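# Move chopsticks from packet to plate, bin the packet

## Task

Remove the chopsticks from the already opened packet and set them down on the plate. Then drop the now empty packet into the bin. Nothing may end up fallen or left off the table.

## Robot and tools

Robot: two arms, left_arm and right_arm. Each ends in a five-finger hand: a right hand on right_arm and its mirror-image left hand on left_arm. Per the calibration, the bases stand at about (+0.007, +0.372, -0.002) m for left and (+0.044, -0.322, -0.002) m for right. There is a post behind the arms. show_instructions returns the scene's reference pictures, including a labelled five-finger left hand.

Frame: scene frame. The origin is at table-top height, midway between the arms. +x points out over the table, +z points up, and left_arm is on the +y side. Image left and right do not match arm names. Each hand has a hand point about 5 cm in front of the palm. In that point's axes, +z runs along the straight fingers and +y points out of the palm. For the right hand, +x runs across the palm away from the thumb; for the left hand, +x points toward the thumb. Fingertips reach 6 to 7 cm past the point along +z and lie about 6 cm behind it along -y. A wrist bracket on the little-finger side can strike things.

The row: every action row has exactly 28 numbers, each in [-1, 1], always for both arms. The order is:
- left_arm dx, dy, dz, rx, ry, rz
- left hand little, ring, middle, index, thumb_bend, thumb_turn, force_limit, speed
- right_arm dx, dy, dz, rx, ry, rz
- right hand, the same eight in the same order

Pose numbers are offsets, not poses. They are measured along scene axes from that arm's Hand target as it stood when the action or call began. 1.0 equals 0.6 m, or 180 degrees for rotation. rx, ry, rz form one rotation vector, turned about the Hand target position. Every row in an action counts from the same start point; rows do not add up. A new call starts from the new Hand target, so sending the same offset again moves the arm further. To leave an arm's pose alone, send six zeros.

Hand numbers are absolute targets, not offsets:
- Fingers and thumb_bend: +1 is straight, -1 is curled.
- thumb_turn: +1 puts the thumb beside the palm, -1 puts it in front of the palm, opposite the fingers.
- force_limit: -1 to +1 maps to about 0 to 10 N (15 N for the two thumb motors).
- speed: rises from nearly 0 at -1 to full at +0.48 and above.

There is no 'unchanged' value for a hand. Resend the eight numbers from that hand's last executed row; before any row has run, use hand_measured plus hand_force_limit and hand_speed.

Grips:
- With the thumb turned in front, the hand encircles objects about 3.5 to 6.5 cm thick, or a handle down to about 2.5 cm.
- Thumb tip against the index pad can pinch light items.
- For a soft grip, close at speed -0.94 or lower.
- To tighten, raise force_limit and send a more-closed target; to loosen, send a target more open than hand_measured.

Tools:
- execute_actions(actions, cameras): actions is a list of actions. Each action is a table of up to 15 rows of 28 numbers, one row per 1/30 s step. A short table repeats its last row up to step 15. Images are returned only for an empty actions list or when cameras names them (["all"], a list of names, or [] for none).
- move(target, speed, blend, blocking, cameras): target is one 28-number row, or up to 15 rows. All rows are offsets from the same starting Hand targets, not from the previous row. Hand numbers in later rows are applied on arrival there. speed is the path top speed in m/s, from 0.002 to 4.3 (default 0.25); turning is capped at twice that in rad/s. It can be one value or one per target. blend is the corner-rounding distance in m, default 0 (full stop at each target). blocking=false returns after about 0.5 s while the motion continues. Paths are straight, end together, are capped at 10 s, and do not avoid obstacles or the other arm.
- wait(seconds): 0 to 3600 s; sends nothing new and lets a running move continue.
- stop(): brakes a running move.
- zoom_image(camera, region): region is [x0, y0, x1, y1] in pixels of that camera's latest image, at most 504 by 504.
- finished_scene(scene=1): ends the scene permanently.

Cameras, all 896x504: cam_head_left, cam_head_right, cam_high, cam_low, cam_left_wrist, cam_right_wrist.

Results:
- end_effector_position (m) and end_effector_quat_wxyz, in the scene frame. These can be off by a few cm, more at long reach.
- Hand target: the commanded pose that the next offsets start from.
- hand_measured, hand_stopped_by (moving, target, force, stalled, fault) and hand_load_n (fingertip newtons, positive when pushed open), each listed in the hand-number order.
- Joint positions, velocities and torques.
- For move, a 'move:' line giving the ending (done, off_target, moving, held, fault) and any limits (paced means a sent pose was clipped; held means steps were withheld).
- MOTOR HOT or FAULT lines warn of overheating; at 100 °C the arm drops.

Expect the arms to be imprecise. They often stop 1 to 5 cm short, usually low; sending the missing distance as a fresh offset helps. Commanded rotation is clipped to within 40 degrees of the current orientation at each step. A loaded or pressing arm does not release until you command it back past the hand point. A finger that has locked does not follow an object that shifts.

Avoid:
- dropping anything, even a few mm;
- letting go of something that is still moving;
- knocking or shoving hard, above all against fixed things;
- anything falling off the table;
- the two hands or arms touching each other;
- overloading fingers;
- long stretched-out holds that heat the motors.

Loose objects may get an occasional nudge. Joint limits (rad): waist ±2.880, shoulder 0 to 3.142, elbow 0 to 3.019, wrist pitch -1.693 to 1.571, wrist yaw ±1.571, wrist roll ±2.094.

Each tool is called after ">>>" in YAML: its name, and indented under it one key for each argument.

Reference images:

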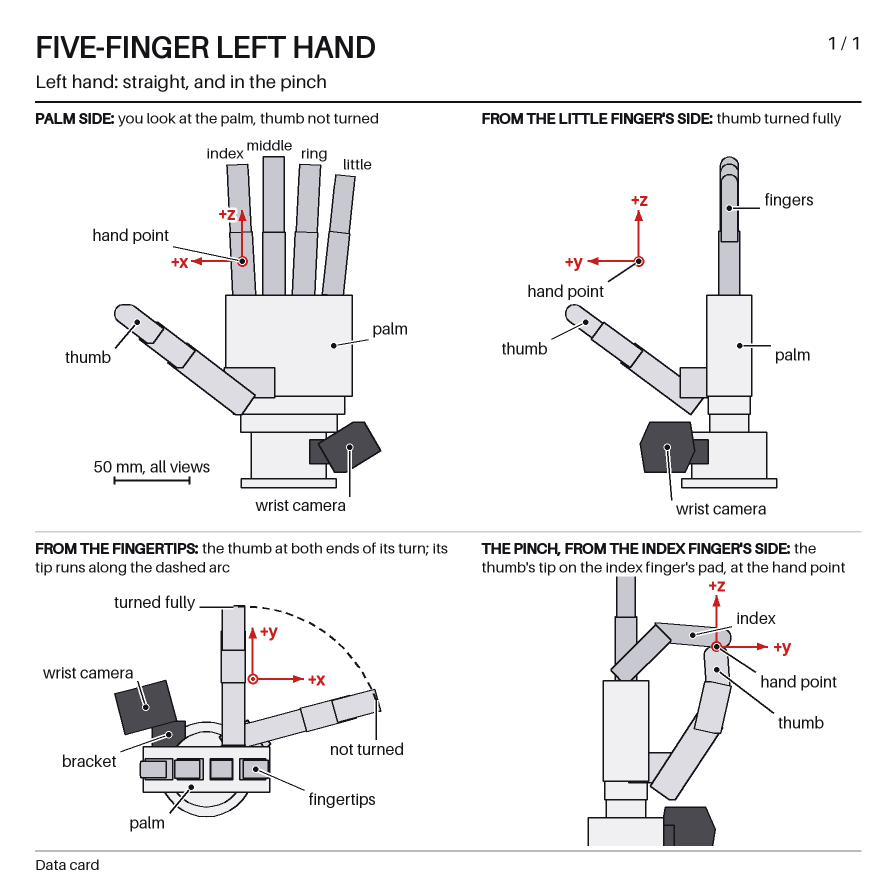

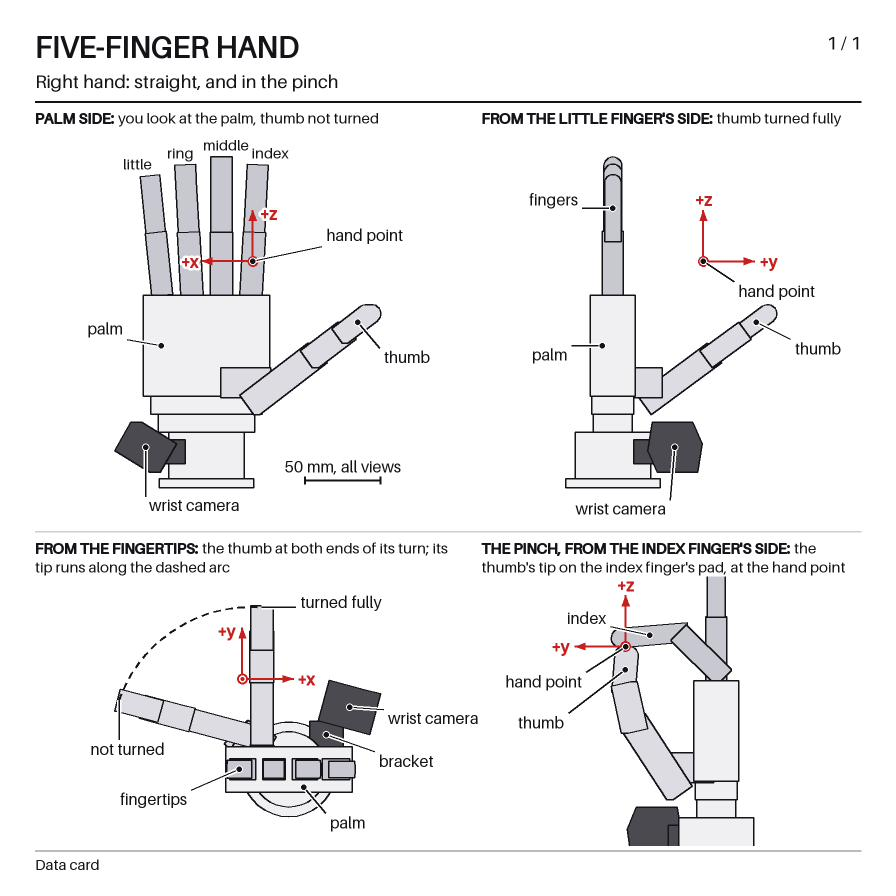

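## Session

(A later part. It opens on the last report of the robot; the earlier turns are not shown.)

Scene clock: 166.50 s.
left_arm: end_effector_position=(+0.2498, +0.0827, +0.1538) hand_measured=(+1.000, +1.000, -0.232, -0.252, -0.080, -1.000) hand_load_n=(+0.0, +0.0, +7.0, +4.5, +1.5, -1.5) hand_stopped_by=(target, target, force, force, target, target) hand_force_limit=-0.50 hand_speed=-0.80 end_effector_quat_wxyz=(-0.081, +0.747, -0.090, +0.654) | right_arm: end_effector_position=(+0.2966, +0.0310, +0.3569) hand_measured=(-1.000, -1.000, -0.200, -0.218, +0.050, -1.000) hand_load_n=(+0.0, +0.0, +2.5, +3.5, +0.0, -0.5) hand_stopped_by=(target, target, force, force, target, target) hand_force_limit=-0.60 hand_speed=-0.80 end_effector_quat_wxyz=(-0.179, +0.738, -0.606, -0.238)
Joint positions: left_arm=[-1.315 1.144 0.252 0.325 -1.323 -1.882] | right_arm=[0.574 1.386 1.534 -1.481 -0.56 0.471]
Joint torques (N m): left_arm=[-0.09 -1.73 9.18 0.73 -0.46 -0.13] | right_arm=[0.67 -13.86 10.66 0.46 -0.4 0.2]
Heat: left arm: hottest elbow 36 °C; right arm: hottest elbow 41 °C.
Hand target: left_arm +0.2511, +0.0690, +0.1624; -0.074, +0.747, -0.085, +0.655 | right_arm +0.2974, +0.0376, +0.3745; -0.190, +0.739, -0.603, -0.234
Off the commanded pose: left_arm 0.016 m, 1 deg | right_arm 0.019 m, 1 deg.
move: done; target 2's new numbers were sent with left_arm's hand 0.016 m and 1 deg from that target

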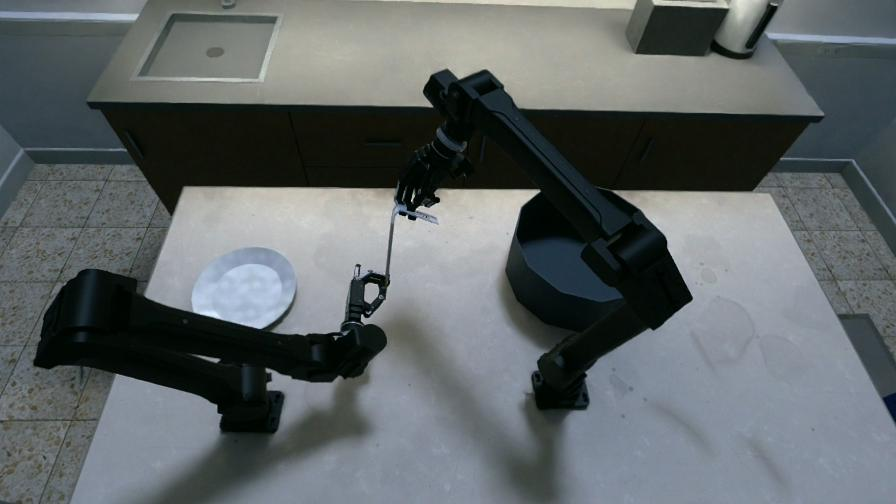

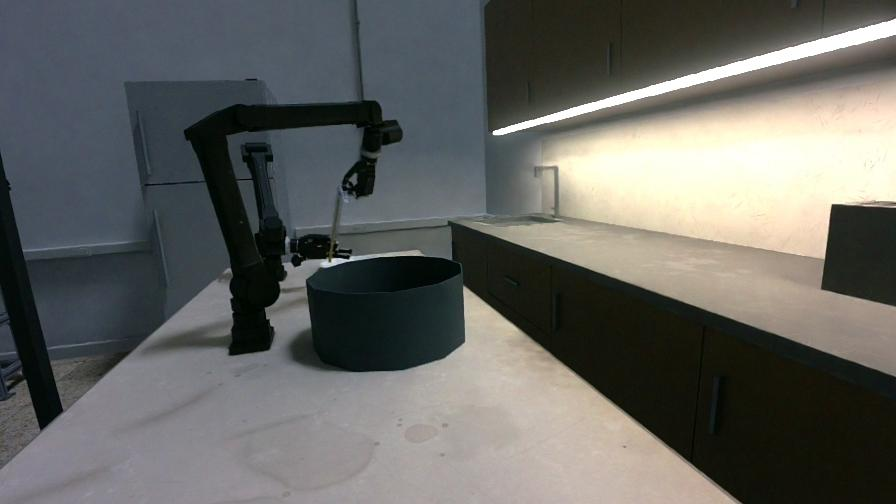

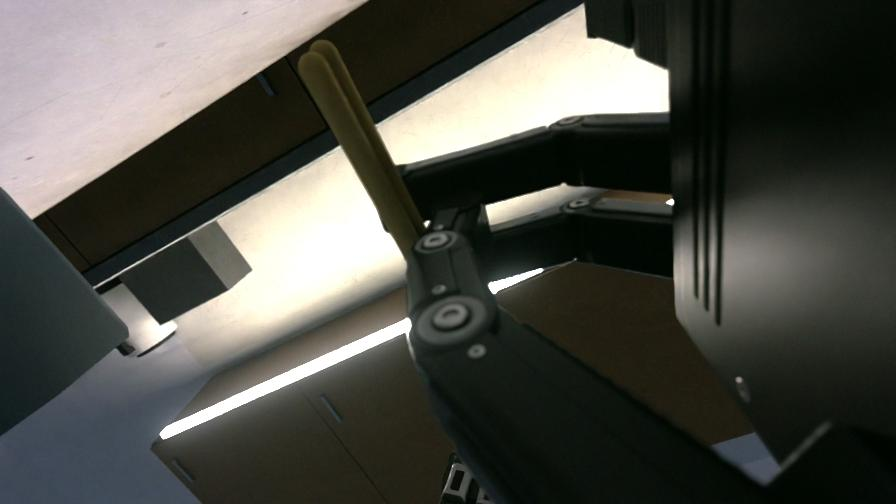

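>>> move:
  target:
    - [0,0,0,0,0,0,1,1,0.4,0.4,-0.08,-1,-0.4,0,0,0,0,0,0,0,-1,-1,-0.35,-0.35,0.05,-1,-0.6,-0.8]
    - [0.0,0.0,0,0,0,0,1,1,0.4,0.4,0.9,-1,-0.4,0,0,0,0,0,0,0,-1,-1,-0.35,-0.35,0.05,-1,-0.6,-0.8]
  cameras: ["cam_head_left","cam_low","cam_left_wrist"]
  speed: 0.08

>>> zoom_image:
  camera: "cam_head_left"
  region: [310, 190, 430, 310]

>>> zoom_image:
  camera: "cam_low"
  region: [290, 180, 390, 280]

Scene clock: 168.47 s.
left_arm: end_effector_position=(+0.2498, +0.0828, +0.1538) hand_measured=(+1.000, +1.000, +0.400, +0.400, +0.900, -1.000) hand_load_n=(+0.0, +0.0, +0.0, +0.0, +0.0, +0.0) hand_stopped_by=(target, target, target, target, target, target) hand_force_limit=-0.40 hand_speed=0.00 end_effector_quat_wxyz=(-0.081, +0.747, -0.090, +0.654) | right_arm: end_effector_position=(+0.2966, +0.0310, +0.3569) hand_measured=(-1.000, -1.000, -0.200, -0.218, +0.050, -1.000) hand_load_n=(+0.0, +0.0, +3.0, +3.0, +0.0, -0.5) hand_stopped_by=(target, target, force, force, target, target) hand_force_limit=-0.60 hand_speed=-0.80 end_effector_quat_wxyz=(-0.179, +0.738, -0.606, -0.238)
Joint positions: left_arm=[-1.315 1.144 0.252 0.325 -1.323 -1.882] | right_arm=[0.574 1.386 1.534 -1.481 -0.56 0.471]
Joint torques (N m): left_arm=[-0.03 -1.73 9.21 0.73 -0.46 -0.14] | right_arm=[1.73 -13.68 10.47 0.55 -0.38 0.19]
Heat: left arm: hottest elbow 36 °C; right arm: hottest elbow 41 °C.
Hand target: left_arm +0.2511, +0.0690, +0.1624; -0.074, +0.747, -0.085, +0.655 | right_arm +0.2974, +0.0376, +0.3745; -0.190, +0.739, -0.603, -0.234
Off the commanded pose: left_arm 0.016 m, 1 deg | right_arm 0.019 m, 1 deg.
move: done; target 2's new numbers were sent with left_arm's hand 0.016 m and 1 deg from that target

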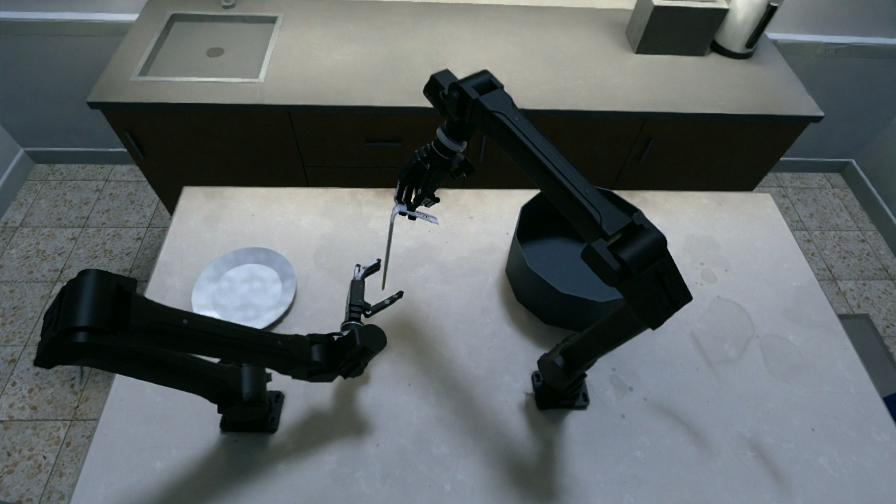

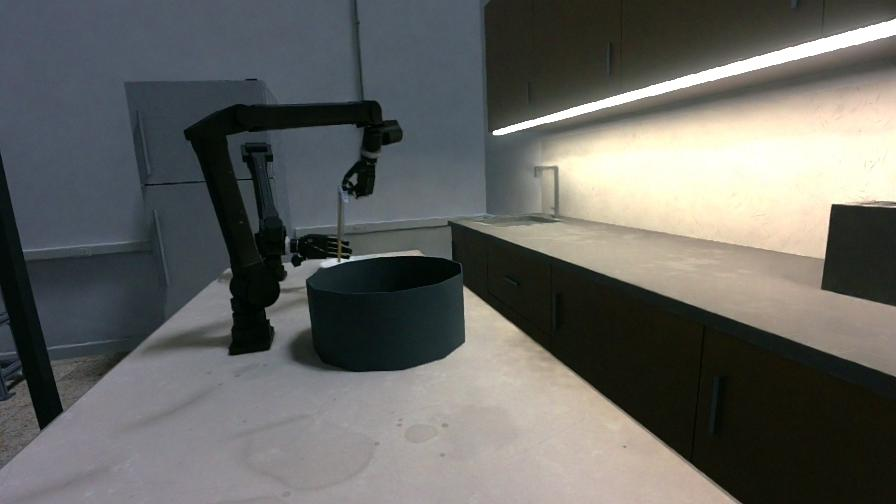

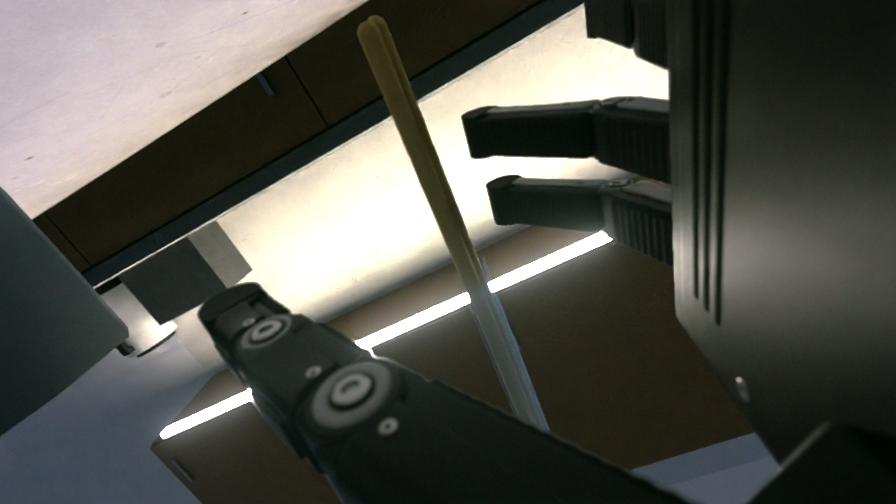

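Scaled by 4.200 from the camera's image (finer frame: 1280x720).

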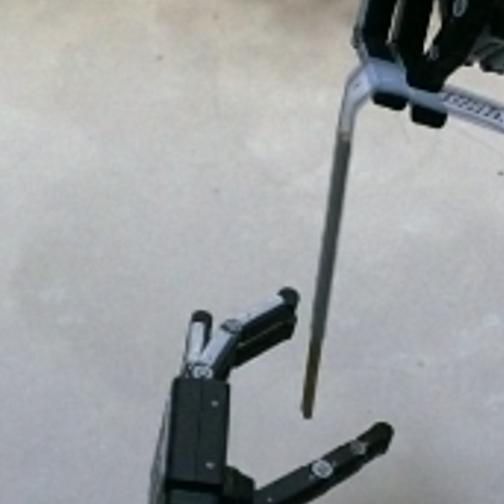

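Scaled by 5.040 from the camera's image (finer frame: 1280x720).

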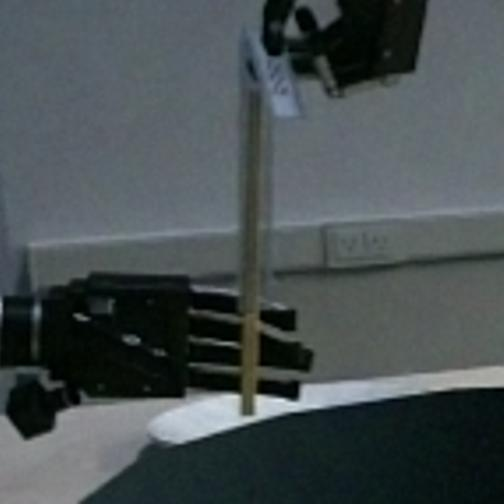

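>>> move:
  target: [0.037,0.0,-0.005,0,0,0,1,1,0.45,0.45,0.9,-1,-0.4,0,0,0,0,0,0,0,-1,-1,-0.35,-0.35,0.05,-1,-0.6,-0.8]
  cameras: ["cam_head_left","cam_low","cam_left_wrist"]
  speed: 0.08

>>> zoom_image:
  camera: "cam_head_left"
  region: [310, 190, 430, 310]

>>> zoom_image:
  camera: "cam_low"
  region: [290, 180, 390, 280]

Scene clock: 170.17 s.
left_arm: end_effector_position=(+0.2679, +0.0783, +0.1511) hand_measured=(+1.000, +1.000, +0.450, +0.450, +0.900, -1.000) hand_load_n=(+0.0, +0.0, +0.0, +0.0, +0.0, +0.0) hand_stopped_by=(target, target, target, target, target, target) hand_force_limit=-0.40 hand_speed=0.00 end_effector_quat_wxyz=(-0.080, +0.749, -0.093, +0.651) | right_arm: end_effector_position=(+0.2966, +0.0310, +0.3569) hand_measured=(-1.000, -1.000, -0.200, -0.218, +0.050, -1.000) hand_load_n=(+0.0, +0.0, +3.0, +3.5, +0.0, -0.5) hand_stopped_by=(target, target, force, force, target, target) hand_force_limit=-0.60 hand_speed=-0.80 end_effector_quat_wxyz=(-0.179, +0.738, -0.606, -0.238)
Joint positions: left_arm=[-1.242 1.198 0.252 0.487 -1.251 -1.764] | right_arm=[0.574 1.386 1.534 -1.481 -0.56 0.471]
Joint torques (N m): left_arm=[0.85 -2.14 8.2 2.35 -0.19 0.07] | right_arm=[1.2 -14.27 10.65 0.44 -0.38 0.23]
Heat: left arm: hottest elbow 36 °C; right arm: hottest elbow 42 °C.
Hand target: left_arm +0.2733, +0.0690, +0.1594; -0.074, +0.747, -0.085, +0.655 | right_arm +0.2974, +0.0376, +0.3745; -0.190, +0.739, -0.603, -0.234
Off the commanded pose: left_arm 0.014 m, 1 deg | right_arm 0.019 m, 1 deg.
move: off_target (left_arm)

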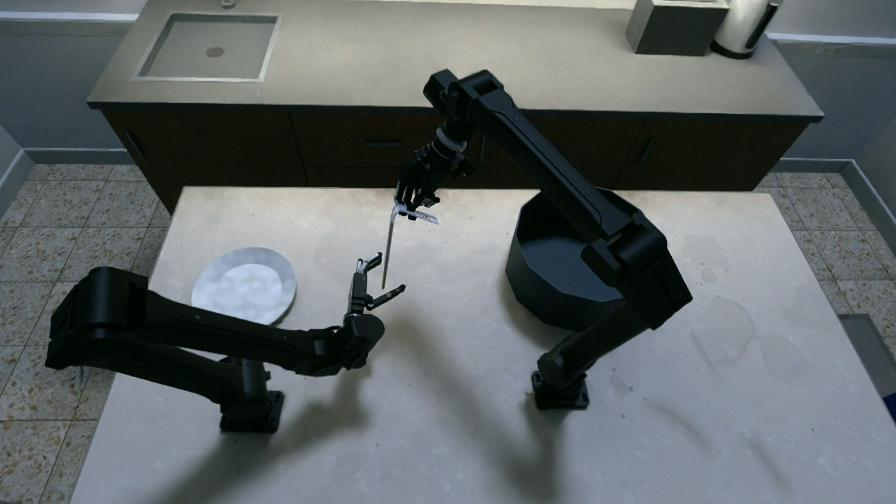

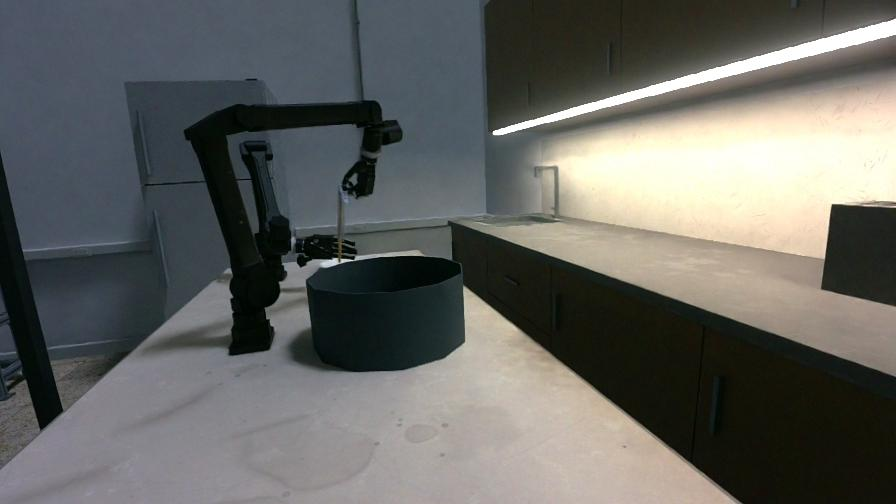

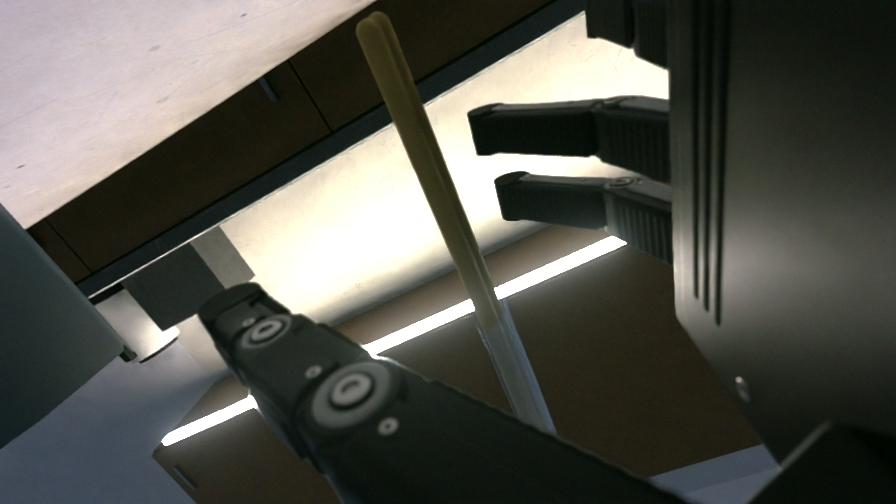

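Scaled by 4.200 from the camera's image (finer frame: 1280x720).

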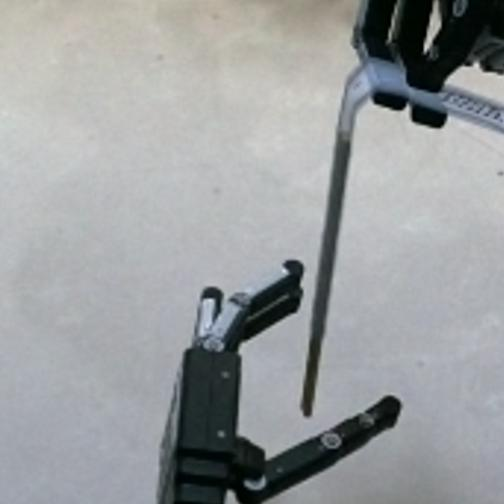

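Scaled by 5.040 from the camera's image (finer frame: 1280x720).

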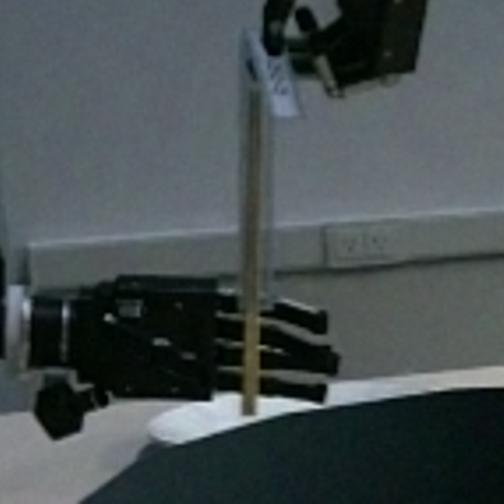

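>>> move:
  target:
    - [0,0,0,0,0,0,1,1,0.25,0.25,0.3,-1,-0.4,0,0,0,0,0,0,0,-1,-1,-0.35,-0.35,0.05,-1,-0.6,-0.8]
    - [0,0,0,0,0,0,1,1,0.2,0.2,-0.04,-1,-0.5,-0.5,0,0,0,0,0,0,-1,-1,-0.35,-0.35,0.05,-1,-0.6,-0.8]
  cameras: ["cam_head_left","cam_low","cam_left_wrist"]
  speed: 0.08

>>> zoom_image:
  camera: "cam_head_left"
  region: [310, 190, 430, 310]

>>> zoom_image:
  camera: "cam_low"
  region: [290, 180, 390, 280]

Scene clock: 172.20 s.
left_arm: end_effector_position=(+0.2680, +0.0780, +0.1512) hand_measured=(+1.000, +1.000, +0.200, +0.200, -0.040, -1.000) hand_load_n=(+0.0, +0.0, +0.0, +0.0, +0.0, +0.0) hand_stopped_by=(target, target, target, target, target, target) hand_force_limit=-0.50 hand_speed=-0.50 end_effector_quat_wxyz=(-0.080, +0.749, -0.093, +0.651) | right_arm: end_effector_position=(+0.2966, +0.0310, +0.3569) hand_measured=(-1.000, -1.000, -0.200, -0.218, +0.050, -1.000) hand_load_n=(+0.0, +0.0, +3.0, +3.5, +0.0, -0.5) hand_stopped_by=(target, target, force, force, target, target) hand_force_limit=-0.60 hand_speed=-0.80 end_effector_quat_wxyz=(-0.179, +0.738, -0.606, -0.238)
Joint positions: left_arm=[-1.241 1.2 0.252 0.492 -1.25 -1.761] | right_arm=[0.574 1.386 1.534 -1.481 -0.56 0.471]
Joint torques (N m): left_arm=[0.79 -2.2 8.16 2.33 -0.2 0.06] | right_arm=[1.9 -14.04 10.63 0.36 -0.42 0.21]
Heat: left arm: hottest elbow 36 °C; right arm: hottest elbow 42 °C.
Hand target: left_arm +0.2733, +0.0690, +0.1594; -0.074, +0.747, -0.085, +0.655 | right_arm +0.2974, +0.0376, +0.3745; -0.190, +0.739, -0.603, -0.234
Off the commanded pose: left_arm 0.013 m, 1 deg | right_arm 0.019 m, 1 deg.
move: done; target 2's new numbers were sent with left_arm's hand 0.013 m and 1 deg from that target

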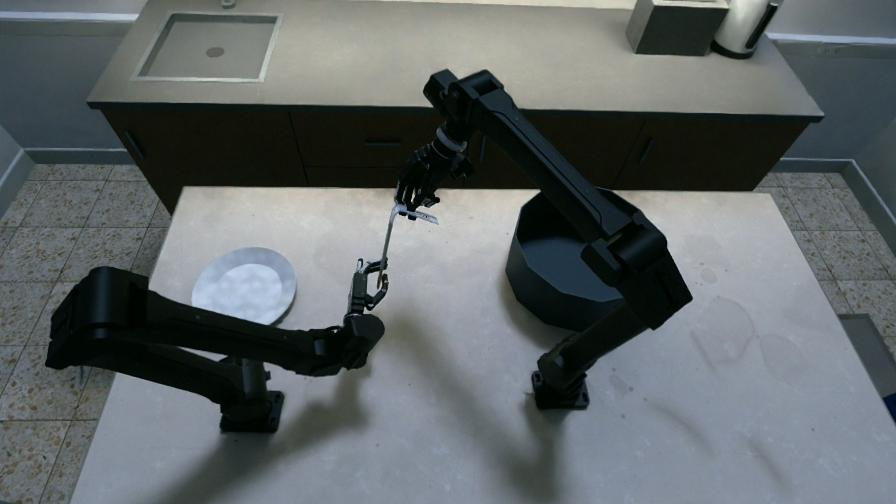

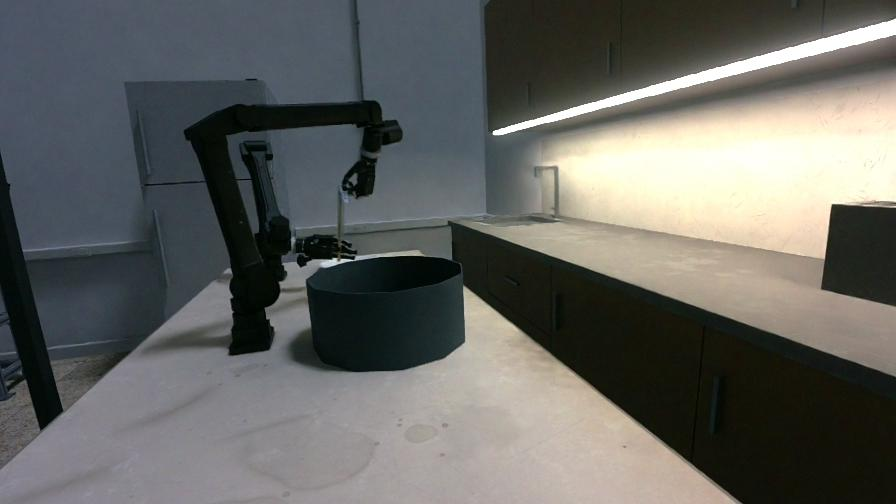

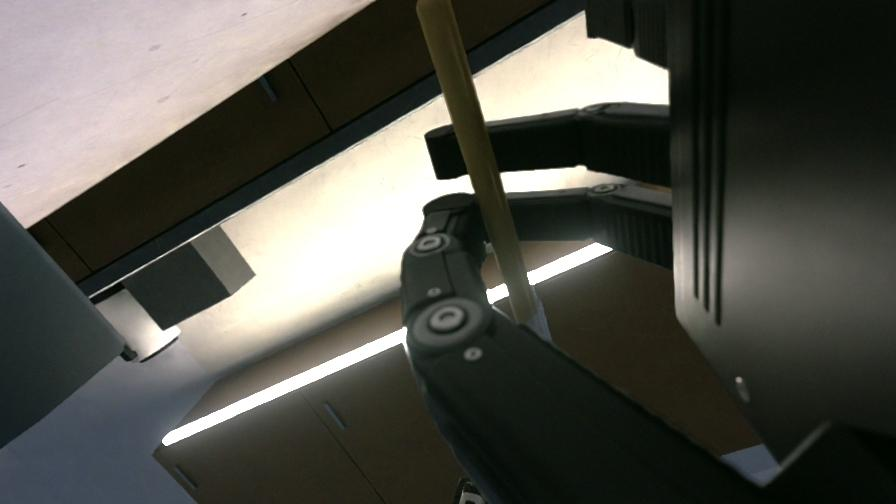

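Scaled by 4.200 from the camera's image (finer frame: 1280x720).

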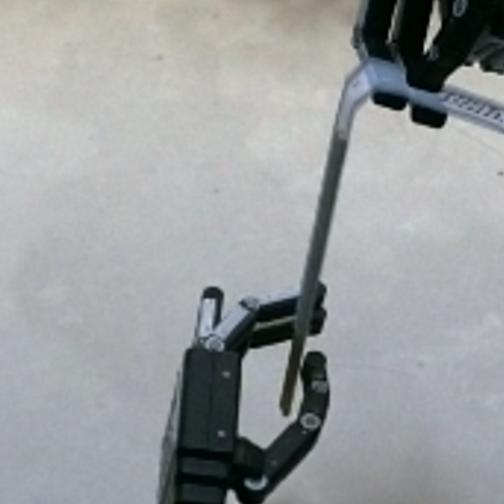

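Scaled by 5.040 from the camera's image (finer frame: 1280x720).

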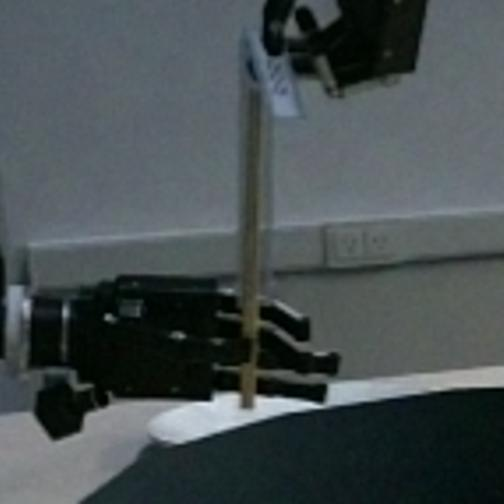

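>>> move:
  target:
    - [0,0,0,0,0,0,1,1,0.2,0.2,0.9,-1,-0.5,-0.3,0,0,0,0,0,0,-1,-1,-0.35,-0.35,0.05,-1,-0.6,-0.8]
    - [-0.016,0,0,0,0,0,1,1,0.0,0.0,0.9,-1,-0.5,-0.5,0,0,0,0,0,0,-1,-1,-0.35,-0.35,0.05,-1,-0.6,-0.8]
  cameras: ["cam_head_left","cam_low","cam_left_wrist"]
  speed: 0.08

>>> zoom_image:
  camera: "cam_head_left"
  region: [310, 190, 430, 310]

>>> zoom_image:
  camera: "cam_low"
  region: [290, 180, 390, 280]

Scene clock: 175.97 s.
left_arm: end_effector_position=(+0.2633, +0.0789, +0.1502) hand_measured=(+1.000, +1.000, +0.000, +0.000, +0.900, -1.000) hand_load_n=(+0.0, +0.0, +0.0, +0.0, +0.0, +0.0) hand_stopped_by=(target, target, target, target, target, target) hand_force_limit=-0.50 hand_speed=-0.50 end_effector_quat_wxyz=(-0.083, +0.747, -0.091, +0.653) | right_arm: end_effector_position=(+0.2966, +0.0310, +0.3569) hand_measured=(-1.000, -1.000, -0.200, -0.218, +0.050, -1.000) hand_load_n=(+0.0, +0.5, +3.0, +3.0, +0.0, -0.5) hand_stopped_by=(target, target, force, force, target, target) hand_force_limit=-0.60 hand_speed=-0.80 end_effector_quat_wxyz=(-0.179, +0.738, -0.606, -0.238)
Joint positions: left_arm=[-1.263 1.2 0.252 0.465 -1.278 -1.788] | right_arm=[0.574 1.386 1.534 -1.481 -0.56 0.471]
Joint torques (N m): left_arm=[-0.21 -3.55 8.16 0.83 -0.4 -0.15] | right_arm=[1.2 -13.86 10.82 0.54 -0.4 0.22]
Heat: left arm: hottest elbow 35 °C; right arm: hottest elbow 42 °C.
Hand target: left_arm +0.2636, +0.0689, +0.1594; -0.074, +0.747, -0.085, +0.655 | right_arm +0.2974, +0.0376, +0.3745; -0.190, +0.739, -0.603, -0.234
Off the commanded pose: left_arm 0.013 m, 1 deg | right_arm 0.019 m, 1 deg.
move: off_target (left_arm); target 2's new numbers were sent with left_arm's hand 0.013 m and 1 deg from that target

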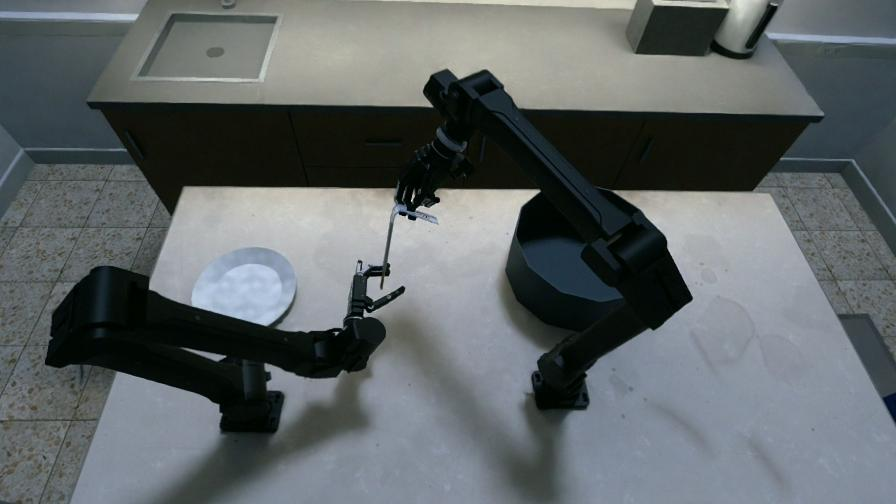

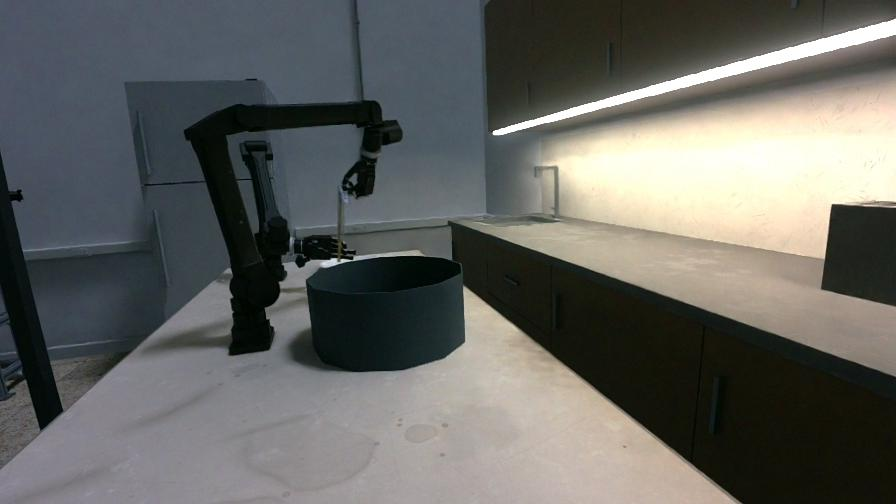

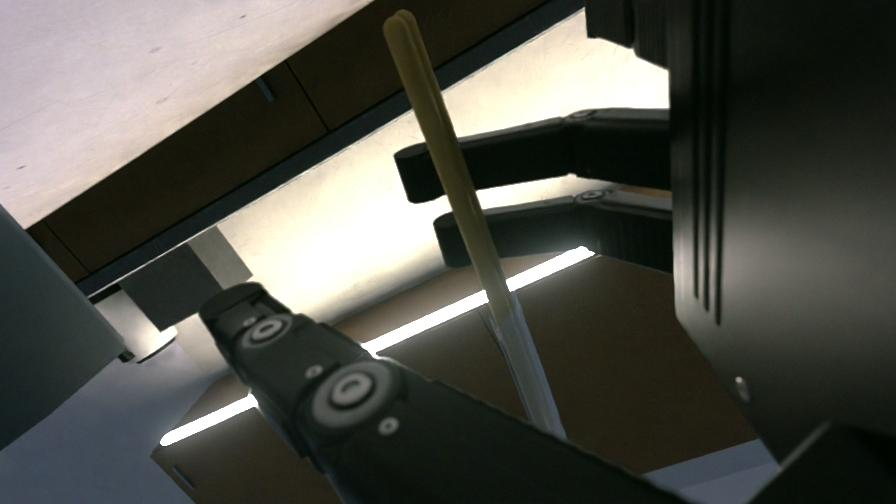

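Scaled by 4.200 from the camera's image (finer frame: 1280x720).

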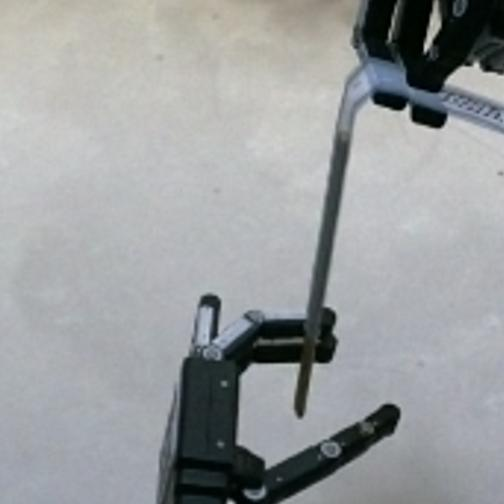

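Scaled by 5.040 from the camera's image (finer frame: 1280x720).

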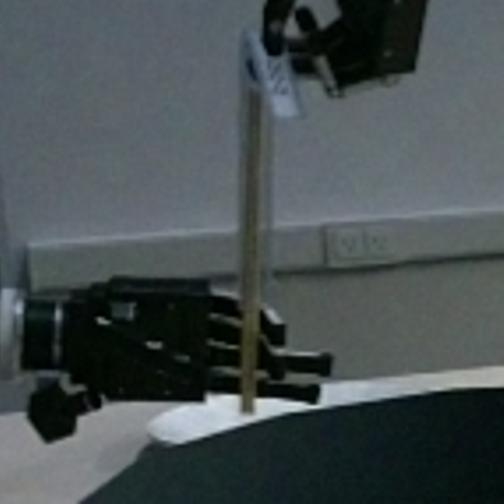

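>>> move:
  target: [0,0,0,0,0,0,1,1,0.0,0.0,-0.12,-1,-0.7,-0.5,0,0,0,0,0,0,-1,-1,-0.35,-0.35,0.05,-1,-0.6,-0.8]
  cameras: ["cam_head_left","cam_low","cam_left_wrist"]
  speed: 0.08

>>> zoom_image:
  camera: "cam_head_left"
  region: [310, 190, 430, 310]

>>> zoom_image:
  camera: "cam_low"
  region: [290, 180, 390, 280]

Scene clock: 178.00 s.
left_arm: end_effector_position=(+0.2633, +0.0790, +0.1503) hand_measured=(+1.000, +1.000, +0.000, +0.000, -0.120, -1.000) hand_load_n=(+0.0, +0.0, +0.0, +0.0, +0.0, +0.0) hand_stopped_by=(target, target, target, target, target, target) hand_force_limit=-0.70 hand_speed=-0.50 end_effector_quat_wxyz=(-0.083, +0.747, -0.091, +0.653) | right_arm: end_effector_position=(+0.2966, +0.0310, +0.3569) hand_measured=(-1.000, -1.000, -0.200, -0.218, +0.050, -1.000) hand_load_n=(+0.0, +0.0, +3.0, +3.0, +0.0, -0.5) hand_stopped_by=(target, target, force, force, target, target) hand_force_limit=-0.60 hand_speed=-0.80 end_effector_quat_wxyz=(-0.179, +0.738, -0.606, -0.238)
Joint positions: left_arm=[-1.263 1.2 0.252 0.465 -1.279 -1.789] | right_arm=[0.574 1.386 1.534 -1.481 -0.56 0.471]
Joint torques (N m): left_arm=[-0.26 -3.6 8.18 0.81 -0.39 -0.13] | right_arm=[1.9 -14.15 10.58 0.47 -0.36 0.22]
Heat: left arm: hottest elbow 35 °C; right arm: hottest elbow 42 °C.
Hand target: left_arm +0.2636, +0.0690, +0.1594; -0.074, +0.747, -0.085, +0.655 | right_arm +0.2974, +0.0376, +0.3745; -0.190, +0.739, -0.603, -0.234
Off the commanded pose: left_arm 0.014 m, 1 deg | right_arm 0.019 m, 1 deg.
move: done

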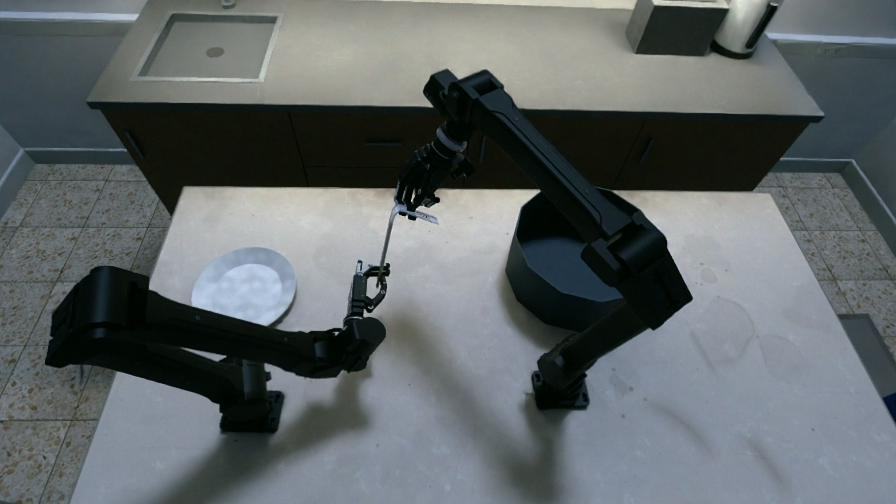

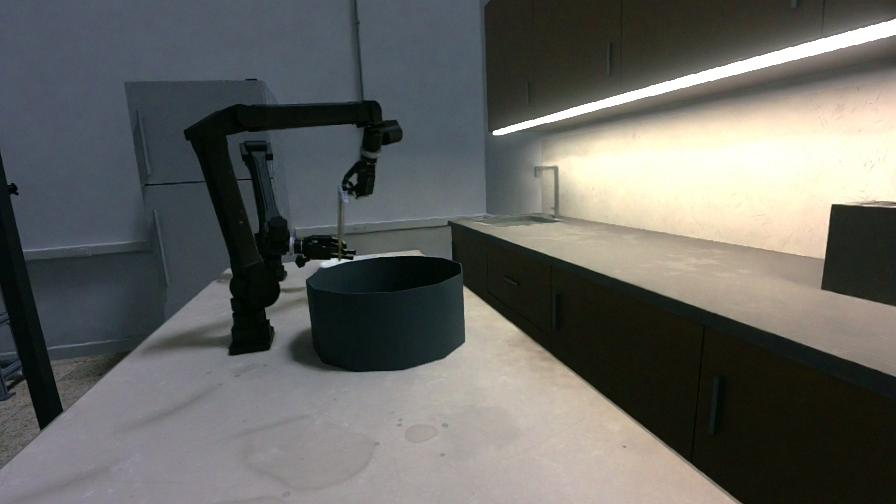

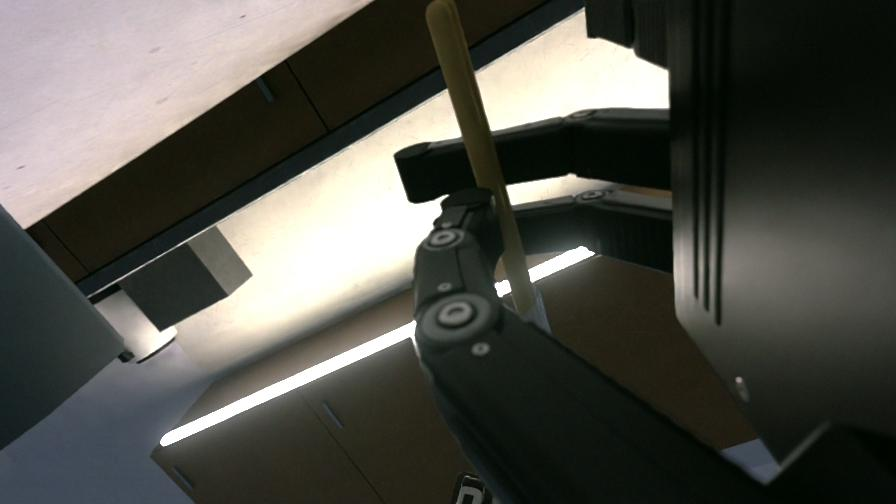

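Scaled by 4.200 from the camera's image (finer frame: 1280x720).

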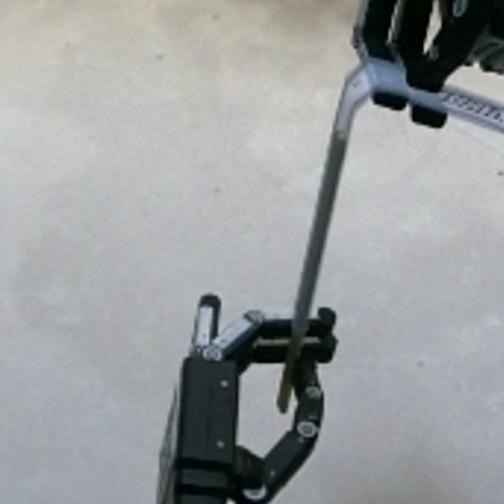

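Scaled by 5.040 from the camera's image (finer frame: 1280x720).

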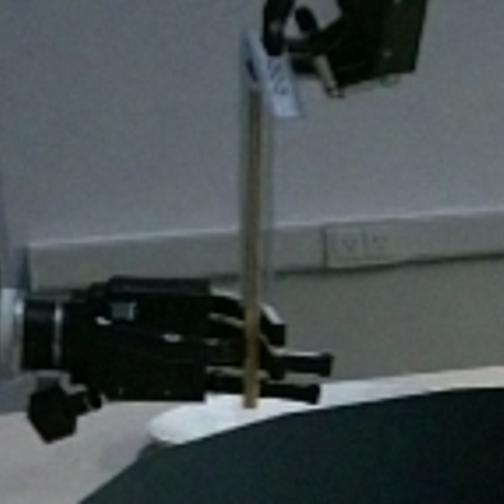

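>>> move:
  target:
    - [0,0,0,0,0,0,1,1,0.1,0.1,0.9,-1,-0.5,-0.3,0,0,0,0,0,0,-1,-1,-0.35,-0.35,0.05,-1,-0.6,-0.8]
    - [-0.018,0.0,0,0,0,0,1,1,0.15,0.15,0.9,-1,-0.5,-0.5,0,0,0,0,0,0,-1,-1,-0.35,-0.35,0.05,-1,-0.6,-0.8]
  cameras: ["cam_low","cam_left_wrist"]
  speed: 0.08

>>> zoom_image:
  camera: "cam_low"
  region: [290, 180, 390, 280]

Scene clock: 181.37 s.
left_arm: end_effector_position=(+0.2525, +0.0808, +0.1448) hand_measured=(+1.000, +1.000, +0.150, +0.150, +0.900, -1.000) hand_load_n=(+0.0, +0.0, +0.0, +0.5, +0.0, +0.0) hand_stopped_by=(target, target, target, target, target, target) hand_force_limit=-0.50 hand_speed=-0.50 end_effector_quat_wxyz=(-0.089, +0.748, -0.096, +0.651) | right_arm: end_effector_position=(+0.2966, +0.0310, +0.3569) hand_measured=(-1.000, -1.000, -0.200, -0.218, +0.050, -1.000) hand_load_n=(+0.0, +0.0, +3.0, +3.5, +0.0, -0.5) hand_stopped_by=(target, target, force, force, target, target) hand_force_limit=-0.60 hand_speed=-0.80 end_effector_quat_wxyz=(-0.179, +0.738, -0.606, -0.238)
Joint positions: left_arm=[-1.306 1.188 0.252 0.363 -1.316 -1.865] | right_arm=[0.574 1.386 1.534 -1.481 -0.56 0.471]
Joint torques (N m): left_arm=[-0.26 -4.37 8.57 0.75 -0.48 -0.14] | right_arm=[0.97 -14.04 10.74 0.43 -0.38 0.25]
Heat: left arm: hottest elbow 35 °C; right arm: hottest elbow 43 °C.
Hand target: left_arm +0.2529, +0.0690, +0.1595; -0.074, +0.747, -0.085, +0.655 | right_arm +0.2974, +0.0376, +0.3745; -0.190, +0.739, -0.603, -0.234
Off the commanded pose: left_arm 0.019 m, 2 deg | right_arm 0.019 m, 1 deg.
move: off_target (left_arm); target 2's new numbers were sent with left_arm's hand 0.019 m and 2 deg from that target

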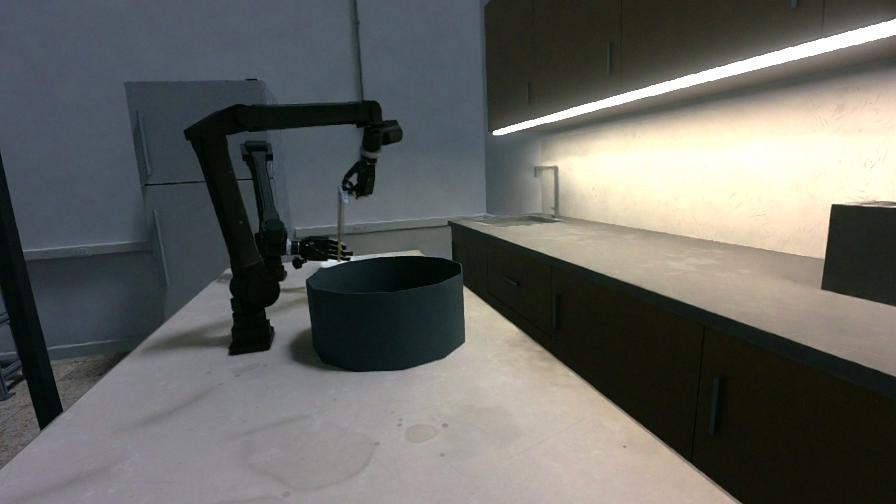

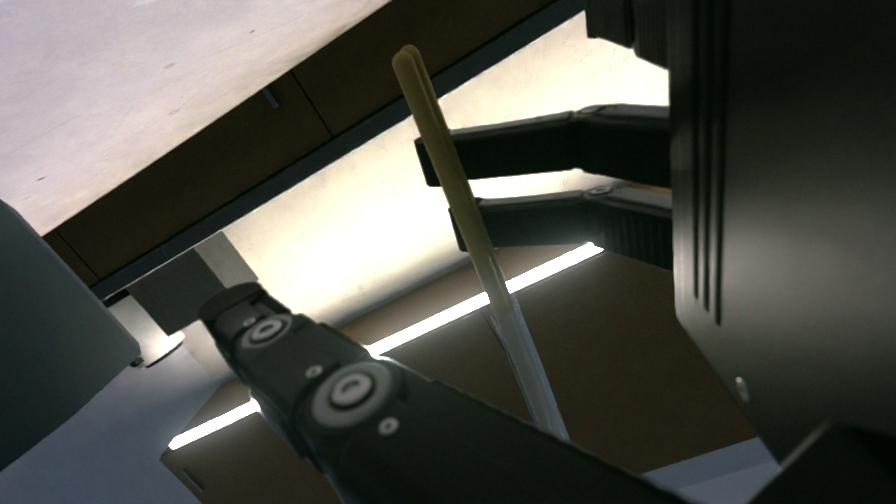

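Scaled by 5.040 from the camera's image (finer frame: 1280x720).

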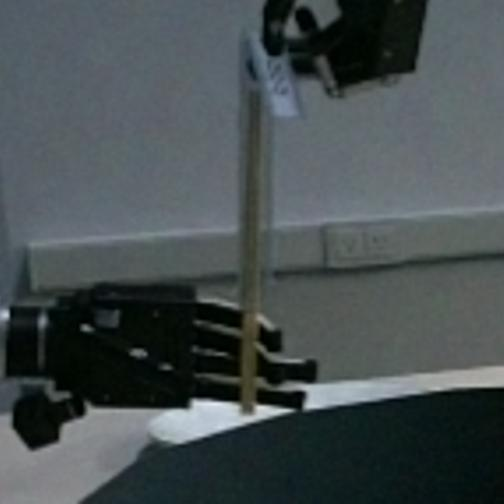

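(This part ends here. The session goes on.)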